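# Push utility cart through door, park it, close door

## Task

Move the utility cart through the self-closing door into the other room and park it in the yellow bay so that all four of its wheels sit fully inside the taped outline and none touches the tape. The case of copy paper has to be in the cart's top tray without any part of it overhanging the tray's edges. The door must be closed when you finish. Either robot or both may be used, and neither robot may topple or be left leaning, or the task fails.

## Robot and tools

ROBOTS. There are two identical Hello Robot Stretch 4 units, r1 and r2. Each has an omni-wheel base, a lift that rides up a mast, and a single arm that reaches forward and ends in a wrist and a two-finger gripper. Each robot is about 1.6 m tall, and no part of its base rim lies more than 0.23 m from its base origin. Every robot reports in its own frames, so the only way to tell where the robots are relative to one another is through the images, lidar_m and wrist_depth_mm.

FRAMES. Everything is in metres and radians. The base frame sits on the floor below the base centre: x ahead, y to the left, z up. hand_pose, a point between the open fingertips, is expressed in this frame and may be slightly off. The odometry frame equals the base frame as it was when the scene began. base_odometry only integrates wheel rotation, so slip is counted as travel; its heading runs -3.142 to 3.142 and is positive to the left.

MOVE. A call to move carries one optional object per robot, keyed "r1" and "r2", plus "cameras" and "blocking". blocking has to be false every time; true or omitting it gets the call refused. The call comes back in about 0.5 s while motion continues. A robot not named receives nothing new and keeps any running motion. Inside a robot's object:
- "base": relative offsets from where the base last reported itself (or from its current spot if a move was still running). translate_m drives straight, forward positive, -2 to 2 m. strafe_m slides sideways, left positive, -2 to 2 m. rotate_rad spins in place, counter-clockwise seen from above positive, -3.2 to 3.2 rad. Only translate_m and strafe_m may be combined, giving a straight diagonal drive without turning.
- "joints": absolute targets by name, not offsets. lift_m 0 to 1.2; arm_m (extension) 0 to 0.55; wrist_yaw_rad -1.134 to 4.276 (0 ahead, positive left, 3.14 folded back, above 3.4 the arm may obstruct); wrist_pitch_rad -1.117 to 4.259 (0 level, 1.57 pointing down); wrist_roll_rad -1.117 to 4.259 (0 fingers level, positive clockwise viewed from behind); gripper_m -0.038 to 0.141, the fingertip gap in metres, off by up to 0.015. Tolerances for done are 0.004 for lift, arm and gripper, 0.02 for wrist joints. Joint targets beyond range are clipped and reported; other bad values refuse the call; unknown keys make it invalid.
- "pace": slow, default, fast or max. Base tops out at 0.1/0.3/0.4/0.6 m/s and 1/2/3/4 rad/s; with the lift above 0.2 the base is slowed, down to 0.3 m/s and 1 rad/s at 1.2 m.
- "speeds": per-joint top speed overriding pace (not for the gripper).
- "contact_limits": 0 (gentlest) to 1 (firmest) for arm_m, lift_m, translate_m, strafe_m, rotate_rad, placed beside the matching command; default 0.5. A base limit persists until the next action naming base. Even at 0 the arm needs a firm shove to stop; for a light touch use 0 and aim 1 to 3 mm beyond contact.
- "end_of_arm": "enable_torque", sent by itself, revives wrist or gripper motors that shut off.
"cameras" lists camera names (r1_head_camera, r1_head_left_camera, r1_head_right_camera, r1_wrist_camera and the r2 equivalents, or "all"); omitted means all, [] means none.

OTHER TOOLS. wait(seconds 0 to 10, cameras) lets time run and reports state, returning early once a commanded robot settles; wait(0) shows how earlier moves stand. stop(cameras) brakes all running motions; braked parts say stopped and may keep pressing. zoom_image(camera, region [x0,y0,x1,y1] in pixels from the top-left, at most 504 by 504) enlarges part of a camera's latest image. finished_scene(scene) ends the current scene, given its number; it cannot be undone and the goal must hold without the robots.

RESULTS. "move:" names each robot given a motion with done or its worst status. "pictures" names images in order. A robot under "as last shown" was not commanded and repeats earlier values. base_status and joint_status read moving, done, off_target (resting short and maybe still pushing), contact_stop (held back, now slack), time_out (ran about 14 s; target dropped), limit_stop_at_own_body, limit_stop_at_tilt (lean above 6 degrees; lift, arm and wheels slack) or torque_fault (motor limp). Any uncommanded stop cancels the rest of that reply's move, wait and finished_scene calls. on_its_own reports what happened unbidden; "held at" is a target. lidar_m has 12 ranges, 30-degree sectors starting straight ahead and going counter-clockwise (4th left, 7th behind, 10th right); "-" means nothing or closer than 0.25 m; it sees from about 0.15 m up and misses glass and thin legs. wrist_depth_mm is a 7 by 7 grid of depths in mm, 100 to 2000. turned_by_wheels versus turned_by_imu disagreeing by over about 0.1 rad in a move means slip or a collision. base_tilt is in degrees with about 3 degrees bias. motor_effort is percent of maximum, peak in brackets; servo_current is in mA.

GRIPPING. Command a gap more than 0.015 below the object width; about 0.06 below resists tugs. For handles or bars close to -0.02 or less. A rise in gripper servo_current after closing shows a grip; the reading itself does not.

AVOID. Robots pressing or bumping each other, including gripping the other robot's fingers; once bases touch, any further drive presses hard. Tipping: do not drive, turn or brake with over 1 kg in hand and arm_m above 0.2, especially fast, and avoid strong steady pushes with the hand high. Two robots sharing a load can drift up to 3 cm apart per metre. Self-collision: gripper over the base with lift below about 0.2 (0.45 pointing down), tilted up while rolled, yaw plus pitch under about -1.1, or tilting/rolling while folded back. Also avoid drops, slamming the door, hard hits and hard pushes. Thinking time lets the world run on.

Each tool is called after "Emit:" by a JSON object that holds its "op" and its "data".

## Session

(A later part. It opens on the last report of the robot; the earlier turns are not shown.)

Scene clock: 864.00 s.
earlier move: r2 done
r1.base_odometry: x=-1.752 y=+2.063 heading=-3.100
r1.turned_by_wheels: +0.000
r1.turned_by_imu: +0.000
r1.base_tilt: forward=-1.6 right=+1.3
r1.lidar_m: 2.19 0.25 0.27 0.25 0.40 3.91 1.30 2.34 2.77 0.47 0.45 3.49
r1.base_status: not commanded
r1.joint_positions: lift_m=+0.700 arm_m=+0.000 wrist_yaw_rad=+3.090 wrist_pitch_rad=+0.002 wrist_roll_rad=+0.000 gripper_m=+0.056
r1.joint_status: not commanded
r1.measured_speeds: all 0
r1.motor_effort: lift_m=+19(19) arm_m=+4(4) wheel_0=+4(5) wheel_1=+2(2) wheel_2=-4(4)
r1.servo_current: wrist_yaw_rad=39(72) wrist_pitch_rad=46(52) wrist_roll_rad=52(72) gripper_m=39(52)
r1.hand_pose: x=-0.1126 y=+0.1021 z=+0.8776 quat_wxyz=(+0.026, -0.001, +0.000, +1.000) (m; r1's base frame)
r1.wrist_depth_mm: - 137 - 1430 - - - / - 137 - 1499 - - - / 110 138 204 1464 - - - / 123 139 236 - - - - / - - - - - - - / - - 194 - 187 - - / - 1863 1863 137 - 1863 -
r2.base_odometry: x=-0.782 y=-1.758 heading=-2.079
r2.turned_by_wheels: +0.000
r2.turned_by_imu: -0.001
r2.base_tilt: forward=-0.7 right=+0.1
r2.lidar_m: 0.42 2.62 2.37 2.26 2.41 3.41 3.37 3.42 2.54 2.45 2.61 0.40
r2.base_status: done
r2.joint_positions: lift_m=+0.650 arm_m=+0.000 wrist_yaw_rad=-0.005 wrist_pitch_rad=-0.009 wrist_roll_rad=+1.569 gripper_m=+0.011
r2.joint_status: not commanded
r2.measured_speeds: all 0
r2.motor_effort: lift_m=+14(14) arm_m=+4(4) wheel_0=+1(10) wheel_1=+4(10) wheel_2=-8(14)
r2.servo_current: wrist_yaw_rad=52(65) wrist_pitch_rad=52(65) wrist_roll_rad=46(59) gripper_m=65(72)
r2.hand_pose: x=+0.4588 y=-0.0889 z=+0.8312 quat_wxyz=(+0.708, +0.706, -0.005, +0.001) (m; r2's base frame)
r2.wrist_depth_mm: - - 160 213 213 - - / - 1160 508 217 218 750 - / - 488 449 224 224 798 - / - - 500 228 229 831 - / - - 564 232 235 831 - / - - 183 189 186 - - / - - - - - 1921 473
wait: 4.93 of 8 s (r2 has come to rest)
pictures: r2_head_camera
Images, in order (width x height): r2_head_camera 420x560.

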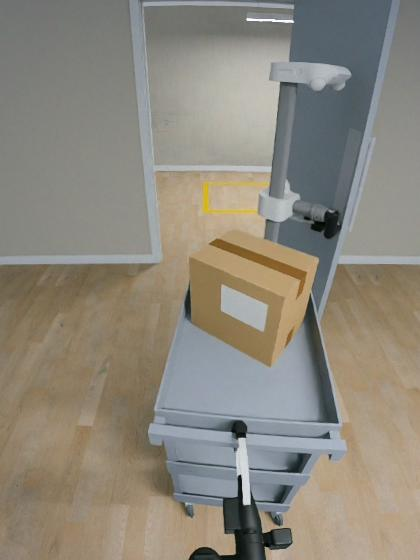

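Emit:
{"op": "move", "data": {"blocking": false, "r2": {"base":{"translate_m":-0.1,"strafe_m":0.19},"pace":"slow"}, "cameras": []}}

Emit:
{"op": "wait", "data": {"seconds": 4, "cameras": []}}

Emit:
{"op": "move", "data": {"blocking": false, "r2": {"base":{"translate_m":-0.4,"strafe_m":0.14},"pace":"slow"}, "cameras": []}}

Emit:
{"op": "wait", "data": {"seconds": 8, "cameras": ["r2_head_camera"]}}

Scene clock: 875.57 s.
move: r2 moving
r1: as last shown
r1.lidar_m: 2.21 0.26 0.28 0.25 0.39 3.92 1.31 2.33 2.77 0.49 0.46 3.44
r1.motor_effort: lift_m=+19(20) arm_m=+4(4) wheel_0=+4(4) wheel_1=+2(2) wheel_2=-4(4)
r1.servo_current: wrist_yaw_rad=59(65) wrist_pitch_rad=39(52) wrist_roll_rad=46(52) gripper_m=39(46)
r1.wrist_depth_mm: - 137 - 1430 - - - / - 137 - 1499 - - - / 110 138 205 1464 - - - / 124 139 237 - - - - / - - - - - - - / - - 194 - 187 - - / - 1983 1863 137 - 1808 -
r2.base_odometry: x=-0.770 y=-1.759 heading=-2.079
r2.turned_by_wheels: +0.000
r2.turned_by_imu: +0.000
r2.base_tilt: forward=-0.7 right=+0.1
r2.lidar_m: 0.41 2.60 2.33 2.27 2.39 3.38 3.37 3.42 2.56 2.47 2.60 0.42
r2.base_status: translate_m moving; strafe_m moving
r2.joint_positions: lift_m=+0.650 arm_m=+0.000 wrist_yaw_rad=-0.005 wrist_pitch_rad=-0.009 wrist_roll_rad=+1.569 gripper_m=+0.011
r2.joint_status: not commanded
r2.measured_speeds: translate_m=-0.023 strafe_m=+0.043 rotate_rad=+0.000 lift_m=+0.000 arm_m=+0.000 wrist_yaw_rad=+0.000 wrist_pitch_rad=+0.000 wrist_roll_rad=+0.000
r2.motor_effort: lift_m=+13(14) arm_m=+4(4) wheel_0=-11(14) wheel_1=+4(7) wheel_2=+5(7)
r2.servo_current: wrist_yaw_rad=46(59) wrist_pitch_rad=59(59) wrist_roll_rad=46(52) gripper_m=65(65)
r2.hand_pose: x=+0.4588 y=-0.0889 z=+0.8312 quat_wxyz=(+0.708, +0.706, -0.005, +0.001) (m; r2's base frame)
r2.wrist_depth_mm: - - 159 211 211 - - / - 1160 500 216 216 750 - / - 477 449 223 224 820 - / - - 496 229 229 831 - / - - 564 233 235 842 - / - - 183 189 185 - - / - - - - - 1708 496
pictures: none
No camera images: "cameras" was empty.

Scene clock: 878.50 s.
earlier move: r2 done
r1.base_odometry: x=-1.752 y=+2.063 heading=-3.100
r1.turned_by_wheels: +0.000
r1.turned_by_imu: +0.000
r1.base_tilt: forward=-1.6 right=+1.3
r1.lidar_m: 2.20 0.25 0.27 0.25 0.39 3.90 1.28 2.31 2.76 0.65 0.64 3.47
r1.base_status: not commanded
r1.joint_positions: lift_m=+0.700 arm_m=+0.000 wrist_yaw_rad=+3.090 wrist_pitch_rad=+0.002 wrist_roll_rad=+0.000 gripper_m=+0.056
r1.joint_status: not commanded
r1.measured_speeds: all 0
r1.motor_effort: lift_m=+19(20) arm_m=+4(4) wheel_0=+4(5) wheel_1=+1(2) wheel_2=-4(4)
r1.servo_current: wrist_yaw_rad=52(72) wrist_pitch_rad=39(52) wrist_roll_rad=46(65) gripper_m=39(52)
r1.hand_pose: x=-0.1126 y=+0.1021 z=+0.8776 quat_wxyz=(+0.026, -0.001, +0.000, +1.000) (m; r1's base frame)
r1.wrist_depth_mm: - 137 - 1397 - - - / - 137 - 1464 - - - / 110 138 205 1499 - - - / 123 139 238 - - - - / - - - - - - - / - - 194 - 187 - - / - 1863 1808 137 - 1921 -
r2.base_odometry: x=-0.568 y=-1.764 heading=-2.079
r2.turned_by_wheels: +0.001
r2.turned_by_imu: +0.001
r2.base_tilt: forward=-0.7 right=+0.0
r2.lidar_m: 0.43 2.74 2.18 2.08 2.22 3.13 3.26 3.37 2.72 2.63 2.80 0.40
r2.base_status: done
r2.joint_positions: lift_m=+0.650 arm_m=+0.000 wrist_yaw_rad=-0.001 wrist_pitch_rad=-0.009 wrist_roll_rad=+1.569 gripper_m=+0.011
r2.joint_status: not commanded
r2.measured_speeds: all 0
r2.motor_effort: lift_m=+13(14) arm_m=+4(4) wheel_0=-5(16) wheel_1=+4(7) wheel_2=+8(12)
r2.servo_current: wrist_yaw_rad=46(65) wrist_pitch_rad=59(65) wrist_roll_rad=59(59) gripper_m=65(72)
r2.hand_pose: x=+0.4592 y=-0.0877 z=+0.8312 quat_wxyz=(+0.708, +0.706, -0.004, +0.003) (m; r2's base frame)
r2.wrist_depth_mm: - 452 418 176 177 707 - / - 430 399 185 186 759 - / - - 144 198 200 809 - / - - 585 213 214 - - / - - - 226 234 - - / - - 183 190 185 1863 480 / - - - - - 1863 1255
wait: 2.93 of 4 s (r2 has come to rest)
pictures: none
No camera images: "cameras" was empty.

Scene clock: 879.00 s.
move: r2 moving
r1: as last shown
r1.lidar_m: 2.22 0.25 0.25 0.25 0.40 3.93 1.30 2.33 2.77 0.65 0.64 3.45
r1.motor_effort: lift_m=+19(19) arm_m=+4(4) wheel_0=+3(4) wheel_1=+1(2) wheel_2=-4(4)
r1.servo_current: wrist_yaw_rad=59(59) wrist_pitch_rad=46(46) wrist_roll_rad=52(59) gripper_m=39(46)
r1.wrist_depth_mm: - 137 - 1430 - - - / - 137 - 1464 - - - / 110 138 204 1464 - - - / 123 138 237 - - - - / - - - - - - - / - - 193 - 187 - - / - 1921 1863 137 - 1863 -
r2.base_odometry: x=-0.558 y=-1.755 heading=-2.079
r2.turned_by_wheels: +0.000
r2.turned_by_imu: +0.000
r2.base_tilt: forward=-0.7 right=+0.1
r2.lidar_m: 0.44 2.72 2.17 2.10 2.21 3.12 3.22 3.36 2.73 2.65 2.81 0.39
r2.base_status: translate_m moving; strafe_m moving
r2.joint_positions: lift_m=+0.650 arm_m=+0.000 wrist_yaw_rad=-0.001 wrist_pitch_rad=-0.009 wrist_roll_rad=+1.569 gripper_m=+0.011
r2.joint_status: not commanded
r2.measured_speeds: translate_m=-0.049 strafe_m=+0.016 rotate_rad=-0.001 lift_m=+0.000 arm_m=+0.000 wrist_yaw_rad=+0.001 wrist_pitch_rad=+0.000 wrist_roll_rad=+0.000
r2.motor_effort: lift_m=+14(14) arm_m=+4(4) wheel_0=-8(11) wheel_1=-5(8) wheel_2=+11(14)
r2.servo_current: wrist_yaw_rad=59(59) wrist_pitch_rad=59(59) wrist_roll_rad=39(59) gripper_m=65(65)
r2.hand_pose: x=+0.4592 y=-0.0876 z=+0.8312 quat_wxyz=(+0.708, +0.706, -0.003, +0.003) (m; r2's base frame)
r2.wrist_depth_mm: - 452 421 176 177 699 - / - 430 404 185 186 750 - / - - 459 198 200 809 - / - - 585 213 215 - - / - - - 225 234 - - / - - 183 190 184 1863 480 / - - - - - 1863 1255
pictures: none
No camera images: "cameras" was empty.

Scene clock: 883.97 s.
earlier move: r2 done
r1.base_odometry: x=-1.752 y=+2.063 heading=-3.100
r1.turned_by_wheels: +0.000
r1.turned_by_imu: +0.000
r1.base_tilt: forward=-1.6 right=+1.3
r1.lidar_m: 2.24 0.26 0.25 0.25 0.39 3.94 1.30 2.33 2.78 1.07 1.08 3.48
r1.base_status: not commanded
r1.joint_positions: lift_m=+0.700 arm_m=+0.000 wrist_yaw_rad=+3.090 wrist_pitch_rad=+0.002 wrist_roll_rad=+0.000 gripper_m=+0.056
r1.joint_status: not commanded
r1.measured_speeds: all 0
r1.motor_effort: lift_m=+19(19) arm_m=+4(4) wheel_0=+3(4) wheel_1=+2(2) wheel_2=-4(4)
r1.servo_current: wrist_yaw_rad=46(72) wrist_pitch_rad=39(52) wrist_roll_rad=59(72) gripper_m=39(52)
r1.hand_pose: x=-0.1126 y=+0.1021 z=+0.8776 quat_wxyz=(+0.026, -0.001, +0.000, +1.000) (m; r1's base frame)
r1.wrist_depth_mm: - 137 - 1397 - - - / - 138 - 1430 - - - / 110 138 205 1499 - - - / 124 139 237 - - - - / - - - - - - - / - - 194 - 187 - - / - 1863 1808 137 - 1863 -
r2.base_odometry: x=-0.251 y=-1.483 heading=-2.079
r2.turned_by_wheels: +0.000
r2.turned_by_imu: +0.002
r2.base_tilt: forward=-0.7 right=+0.1
r2.lidar_m: 0.45 2.74 2.03 1.96 2.06 2.92 2.83 2.98 2.88 2.77 2.91 0.38
r2.base_status: done
r2.joint_positions: lift_m=+0.650 arm_m=+0.000 wrist_yaw_rad=+0.001 wrist_pitch_rad=-0.009 wrist_roll_rad=+1.569 gripper_m=+0.011
r2.joint_status: not commanded
r2.measured_speeds: all 0
r2.motor_effort: lift_m=+13(14) arm_m=+4(4) wheel_0=-1(12) wheel_1=-5(8) wheel_2=+7(14)
r2.servo_current: wrist_yaw_rad=39(59) wrist_pitch_rad=59(65) wrist_roll_rad=52(65) gripper_m=65(72)
r2.hand_pose: x=+0.4594 y=-0.0870 z=+0.8312 quat_wxyz=(+0.708, +0.706, -0.003, +0.004) (m; r2's base frame)
r2.wrist_depth_mm: - 424 118 168 167 - - / - 430 124 179 179 768 - / - - 480 193 195 809 - / - - 574 208 207 - - / - - - 221 233 - 530 / - - 183 190 186 1863 469 / - - - - - 1708 1229
wait: 4.97 of 8 s (r2 has come to rest)
pictures: r2_head_camera
Images, in order (width x height): r2_head_camera 420x560.

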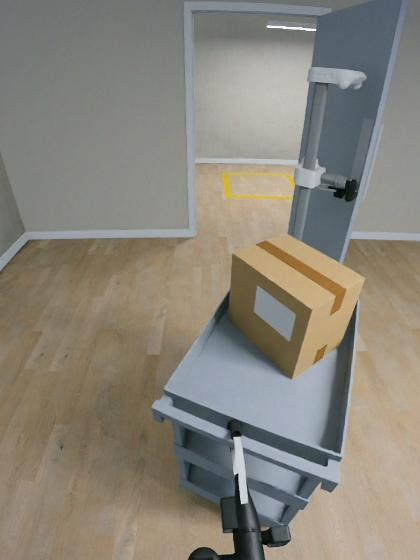

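Emit:
{"op": "move", "data": {"blocking": false, "r2": {"base":{"translate_m":-0.2,"strafe_m":0.08},"pace":"slow"}, "cameras": []}}

Emit:
{"op": "wait", "data": {"seconds": 4, "cameras": []}}

Emit:
{"op": "move", "data": {"blocking": false, "r2": {"base":{"translate_m":-0.06,"strafe_m":-0.2},"pace":"slow"}, "cameras": []}}

Emit:
{"op": "wait", "data": {"seconds": 8, "cameras": ["r2_head_camera"]}}

Scene clock: 891.73 s.
move: r2 moving
r1: as last shown
r1.lidar_m: 2.22 0.25 0.26 0.25 0.40 3.92 1.30 2.37 2.78 1.07 1.09 3.44
r1.motor_effort: lift_m=+19(19) arm_m=+4(4) wheel_0=+4(4) wheel_1=+1(2) wheel_2=-4(4)
r1.servo_current: wrist_yaw_rad=39(72) wrist_pitch_rad=39(46) wrist_roll_rad=46(52) gripper_m=39(46)
r1.wrist_depth_mm: - 137 - 1397 - - - / - 137 - 1499 - - - / 110 138 205 1499 - - - / 124 139 238 - - - - / - - - - - - - / - - 193 - 187 - - / - 1983 1808 137 - 1921 -
r2.base_odometry: x=-0.240 y=-1.474 heading=-2.079
r2.turned_by_wheels: +0.000
r2.turned_by_imu: +0.001
r2.base_tilt: forward=-0.7 right=+0.0
r2.lidar_m: 0.45 2.72 2.03 1.97 2.06 2.91 2.79 2.96 2.85 2.76 2.94 0.39
r2.base_status: translate_m moving; strafe_m moving
r2.joint_positions: lift_m=+0.650 arm_m=+0.000 wrist_yaw_rad=+0.001 wrist_pitch_rad=-0.009 wrist_roll_rad=+1.569 gripper_m=+0.011
r2.joint_status: not commanded
r2.measured_speeds: translate_m=-0.049 strafe_m=+0.020 rotate_rad=+0.001 lift_m=+0.000 arm_m=+0.000 wrist_yaw_rad=+0.000 wrist_pitch_rad=+0.000 wrist_roll_rad=+0.000
r2.motor_effort: lift_m=+13(14) arm_m=+4(4) wheel_0=-5(8) wheel_1=-6(7) wheel_2=+12(12)
r2.servo_current: wrist_yaw_rad=46(59) wrist_pitch_rad=52(59) wrist_roll_rad=52(52) gripper_m=65(65)
r2.hand_pose: x=+0.4594 y=-0.0870 z=+0.8312 quat_wxyz=(+0.708, +0.706, -0.003, +0.004) (m; r2's base frame)
r2.wrist_depth_mm: - 427 118 168 168 - - / - 433 126 180 179 750 - / - - 484 196 194 798 - / - - 580 208 208 - - / - - - 223 233 - 521 / - - 185 190 185 1863 484 / - - - - - 1708 1229
pictures: none
No camera images: "cameras" was empty.

Scene clock: 894.60 s.
earlier move: r2 done
r1.base_odometry: x=-1.752 y=+2.063 heading=-3.100
r1.turned_by_wheels: +0.000
r1.turned_by_imu: +0.000
r1.base_tilt: forward=-1.6 right=+1.2
r1.lidar_m: 2.20 0.25 0.26 0.25 0.41 3.93 1.30 2.32 2.78 1.28 1.27 3.45
r1.base_status: not commanded
r1.joint_positions: lift_m=+0.700 arm_m=+0.000 wrist_yaw_rad=+3.090 wrist_pitch_rad=+0.002 wrist_roll_rad=+0.000 gripper_m=+0.056
r1.joint_status: not commanded
r1.measured_speeds: all 0
r1.motor_effort: lift_m=+19(19) arm_m=+4(4) wheel_0=+4(5) wheel_1=+1(2) wheel_2=-4(4)
r1.servo_current: wrist_yaw_rad=46(72) wrist_pitch_rad=39(52) wrist_roll_rad=33(65) gripper_m=46(46)
r1.hand_pose: x=-0.1126 y=+0.1021 z=+0.8776 quat_wxyz=(+0.026, -0.001, +0.000, +1.000) (m; r1's base frame)
r1.wrist_depth_mm: - 137 - 1430 - - - / - 137 - 1464 - - - / 110 138 206 1499 - - - / 123 139 237 - - - - / - - - - - - - / - - 193 - 187 - - / - 1921 1808 138 - 1863 -
r2.base_odometry: x=-0.084 y=-1.347 heading=-2.079
r2.turned_by_wheels: +0.000
r2.turned_by_imu: +0.000
r2.base_tilt: forward=-0.7 right=+0.1
r2.lidar_m: 0.42 2.61 1.94 1.89 1.99 2.71 2.61 2.70 2.92 2.83 2.99 0.37
r2.base_status: done
r2.joint_positions: lift_m=+0.650 arm_m=+0.000 wrist_yaw_rad=+0.001 wrist_pitch_rad=-0.009 wrist_roll_rad=+1.569 gripper_m=+0.011
r2.joint_status: not commanded
r2.measured_speeds: all 0
r2.motor_effort: lift_m=+14(14) arm_m=+4(4) wheel_0=-3(10) wheel_1=-6(8) wheel_2=+5(13)
r2.servo_current: wrist_yaw_rad=46(65) wrist_pitch_rad=59(65) wrist_roll_rad=52(59) gripper_m=65(72)
r2.hand_pose: x=+0.4594 y=-0.0870 z=+0.8312 quat_wxyz=(+0.708, +0.706, -0.003, +0.004) (m; r2's base frame)
r2.wrist_depth_mm: - 407 115 166 165 - - / - 436 123 178 177 750 - / - - 488 193 193 - - / - - 591 206 209 - - / - - - 222 233 1863 512 / - - 185 190 185 1863 473 / - - - - - 1863 1229
wait: 2.87 of 4 s (r2 has come to rest)
pictures: none
No camera images: "cameras" was empty.

Scene clock: 895.10 s.
move: r2 moving
r1: as last shown
r1.base_tilt: forward=-1.6 right=+1.3
r1.lidar_m: 2.24 0.25 0.26 0.25 0.39 3.91 1.31 2.37 2.79 1.28 1.27 3.48
r1.motor_effort: lift_m=+19(19) arm_m=+4(4) wheel_0=+4(4) wheel_1=+2(2) wheel_2=-4(4)
r1.servo_current: wrist_yaw_rad=39(65) wrist_pitch_rad=39(46) wrist_roll_rad=46(65) gripper_m=39(46)
r1.wrist_depth_mm: - 137 - 1430 - - - / - 137 - 1464 - - - / 110 138 206 1499 - - - / 124 139 237 - - - - / - - - - - - - / - - 193 - 187 - - / - 1863 1808 137 - 1863 -
r2.base_odometry: x=-0.093 y=-1.338 heading=-2.078
r2.turned_by_wheels: +0.001
r2.turned_by_imu: +0.001
r2.base_tilt: forward=-0.7 right=+0.1
r2.lidar_m: 0.43 2.62 1.99 1.91 2.00 2.70 2.61 2.76 2.94 2.83 2.99 0.37
r2.base_status: translate_m moving; strafe_m moving
r2.joint_positions: lift_m=+0.650 arm_m=+0.000 wrist_yaw_rad=+0.003 wrist_pitch_rad=-0.009 wrist_roll_rad=+1.569 gripper_m=+0.011
r2.joint_status: not commanded
r2.measured_speeds: translate_m=-0.014 strafe_m=-0.047 rotate_rad=+0.001 lift_m=+0.000 arm_m=+0.000 wrist_yaw_rad=+0.009 wrist_pitch_rad=+0.000 wrist_roll_rad=+0.000
r2.motor_effort: lift_m=+14(14) arm_m=+4(4) wheel_0=+8(10) wheel_1=-7(9) wheel_2=+9(9)
r2.servo_current: wrist_yaw_rad=46(52) wrist_pitch_rad=52(65) wrist_roll_rad=46(59) gripper_m=59(72)
r2.hand_pose: x=+0.4595 y=-0.0865 z=+0.8312 quat_wxyz=(+0.708, +0.706, -0.002, +0.004) (m; r2's base frame)
r2.wrist_depth_mm: - 407 113 163 162 - - / - 421 120 176 176 741 - / - - 473 191 190 - - / - - 597 205 206 - - / - - - 220 228 1863 517 / - - 184 190 183 1863 473 / - - - - - 1756 1229
pictures: none
No camera images: "cameras" was empty.

Scene clock: 897.93 s.
earlier move: r2 done
r1.base_odometry: x=-1.752 y=+2.063 heading=-3.100
r1.turned_by_wheels: +0.000
r1.turned_by_imu: +0.000
r1.base_tilt: forward=-1.6 right=+1.3
r1.lidar_m: 2.19 0.26 0.25 0.25 0.41 3.91 1.31 2.36 2.78 1.32 1.23 3.46
r1.base_status: not commanded
r1.joint_positions: lift_m=+0.700 arm_m=+0.000 wrist_yaw_rad=+3.090 wrist_pitch_rad=+0.002 wrist_roll_rad=+0.000 gripper_m=+0.056
r1.joint_status: not commanded
r1.measured_speeds: all 0
r1.motor_effort: lift_m=+19(19) arm_m=+4(4) wheel_0=+4(4) wheel_1=+2(2) wheel_2=-4(4)
r1.servo_current: wrist_yaw_rad=52(72) wrist_pitch_rad=46(52) wrist_roll_rad=39(72) gripper_m=46(46)
r1.hand_pose: x=-0.1126 y=+0.1021 z=+0.8776 quat_wxyz=(+0.026, -0.001, +0.000, +1.000) (m; r1's base frame)
r1.wrist_depth_mm: - 137 - 1430 - - - / - 137 - 1464 - - - / 110 138 204 1464 - - - / 123 139 237 - - - - / - - - - - - - / - - 193 - 187 - - / - 1921 1808 137 - 1863 -
r2.base_odometry: x=-0.229 y=-1.198 heading=-2.078
r2.turned_by_wheels: +0.000
r2.turned_by_imu: +0.001
r2.base_tilt: forward=-0.7 right=+0.1
r2.lidar_m: 0.41 0.45 2.15 2.09 2.21 2.66 2.54 2.71 2.75 2.66 2.80 0.43
r2.base_status: done
r2.joint_positions: lift_m=+0.650 arm_m=+0.000 wrist_yaw_rad=+0.006 wrist_pitch_rad=-0.009 wrist_roll_rad=+1.569 gripper_m=+0.011
r2.joint_status: not commanded
r2.measured_speeds: all 0
r2.motor_effort: lift_m=+13(14) arm_m=+4(4) wheel_0=+9(14) wheel_1=-2(9) wheel_2=+6(10)
r2.servo_current: wrist_yaw_rad=52(65) wrist_pitch_rad=52(65) wrist_roll_rad=52(59) gripper_m=65(72)
r2.hand_pose: x=+0.4598 y=-0.0857 z=+0.8312 quat_wxyz=(+0.708, +0.706, -0.001, +0.005) (m; r2's base frame)
r2.wrist_depth_mm: - - - 204 203 1661 - / - - 492 210 209 768 - / - 477 436 216 216 809 - / - - 488 224 224 831 - / - - 591 231 232 - - / - - 183 189 182 1863 - / - - - - - 1661 484
wait: 2.83 of 8 s (r2 has come to rest)
pictures: r2_head_camera
Images, in order (width x height): r2_head_camera 420x560.

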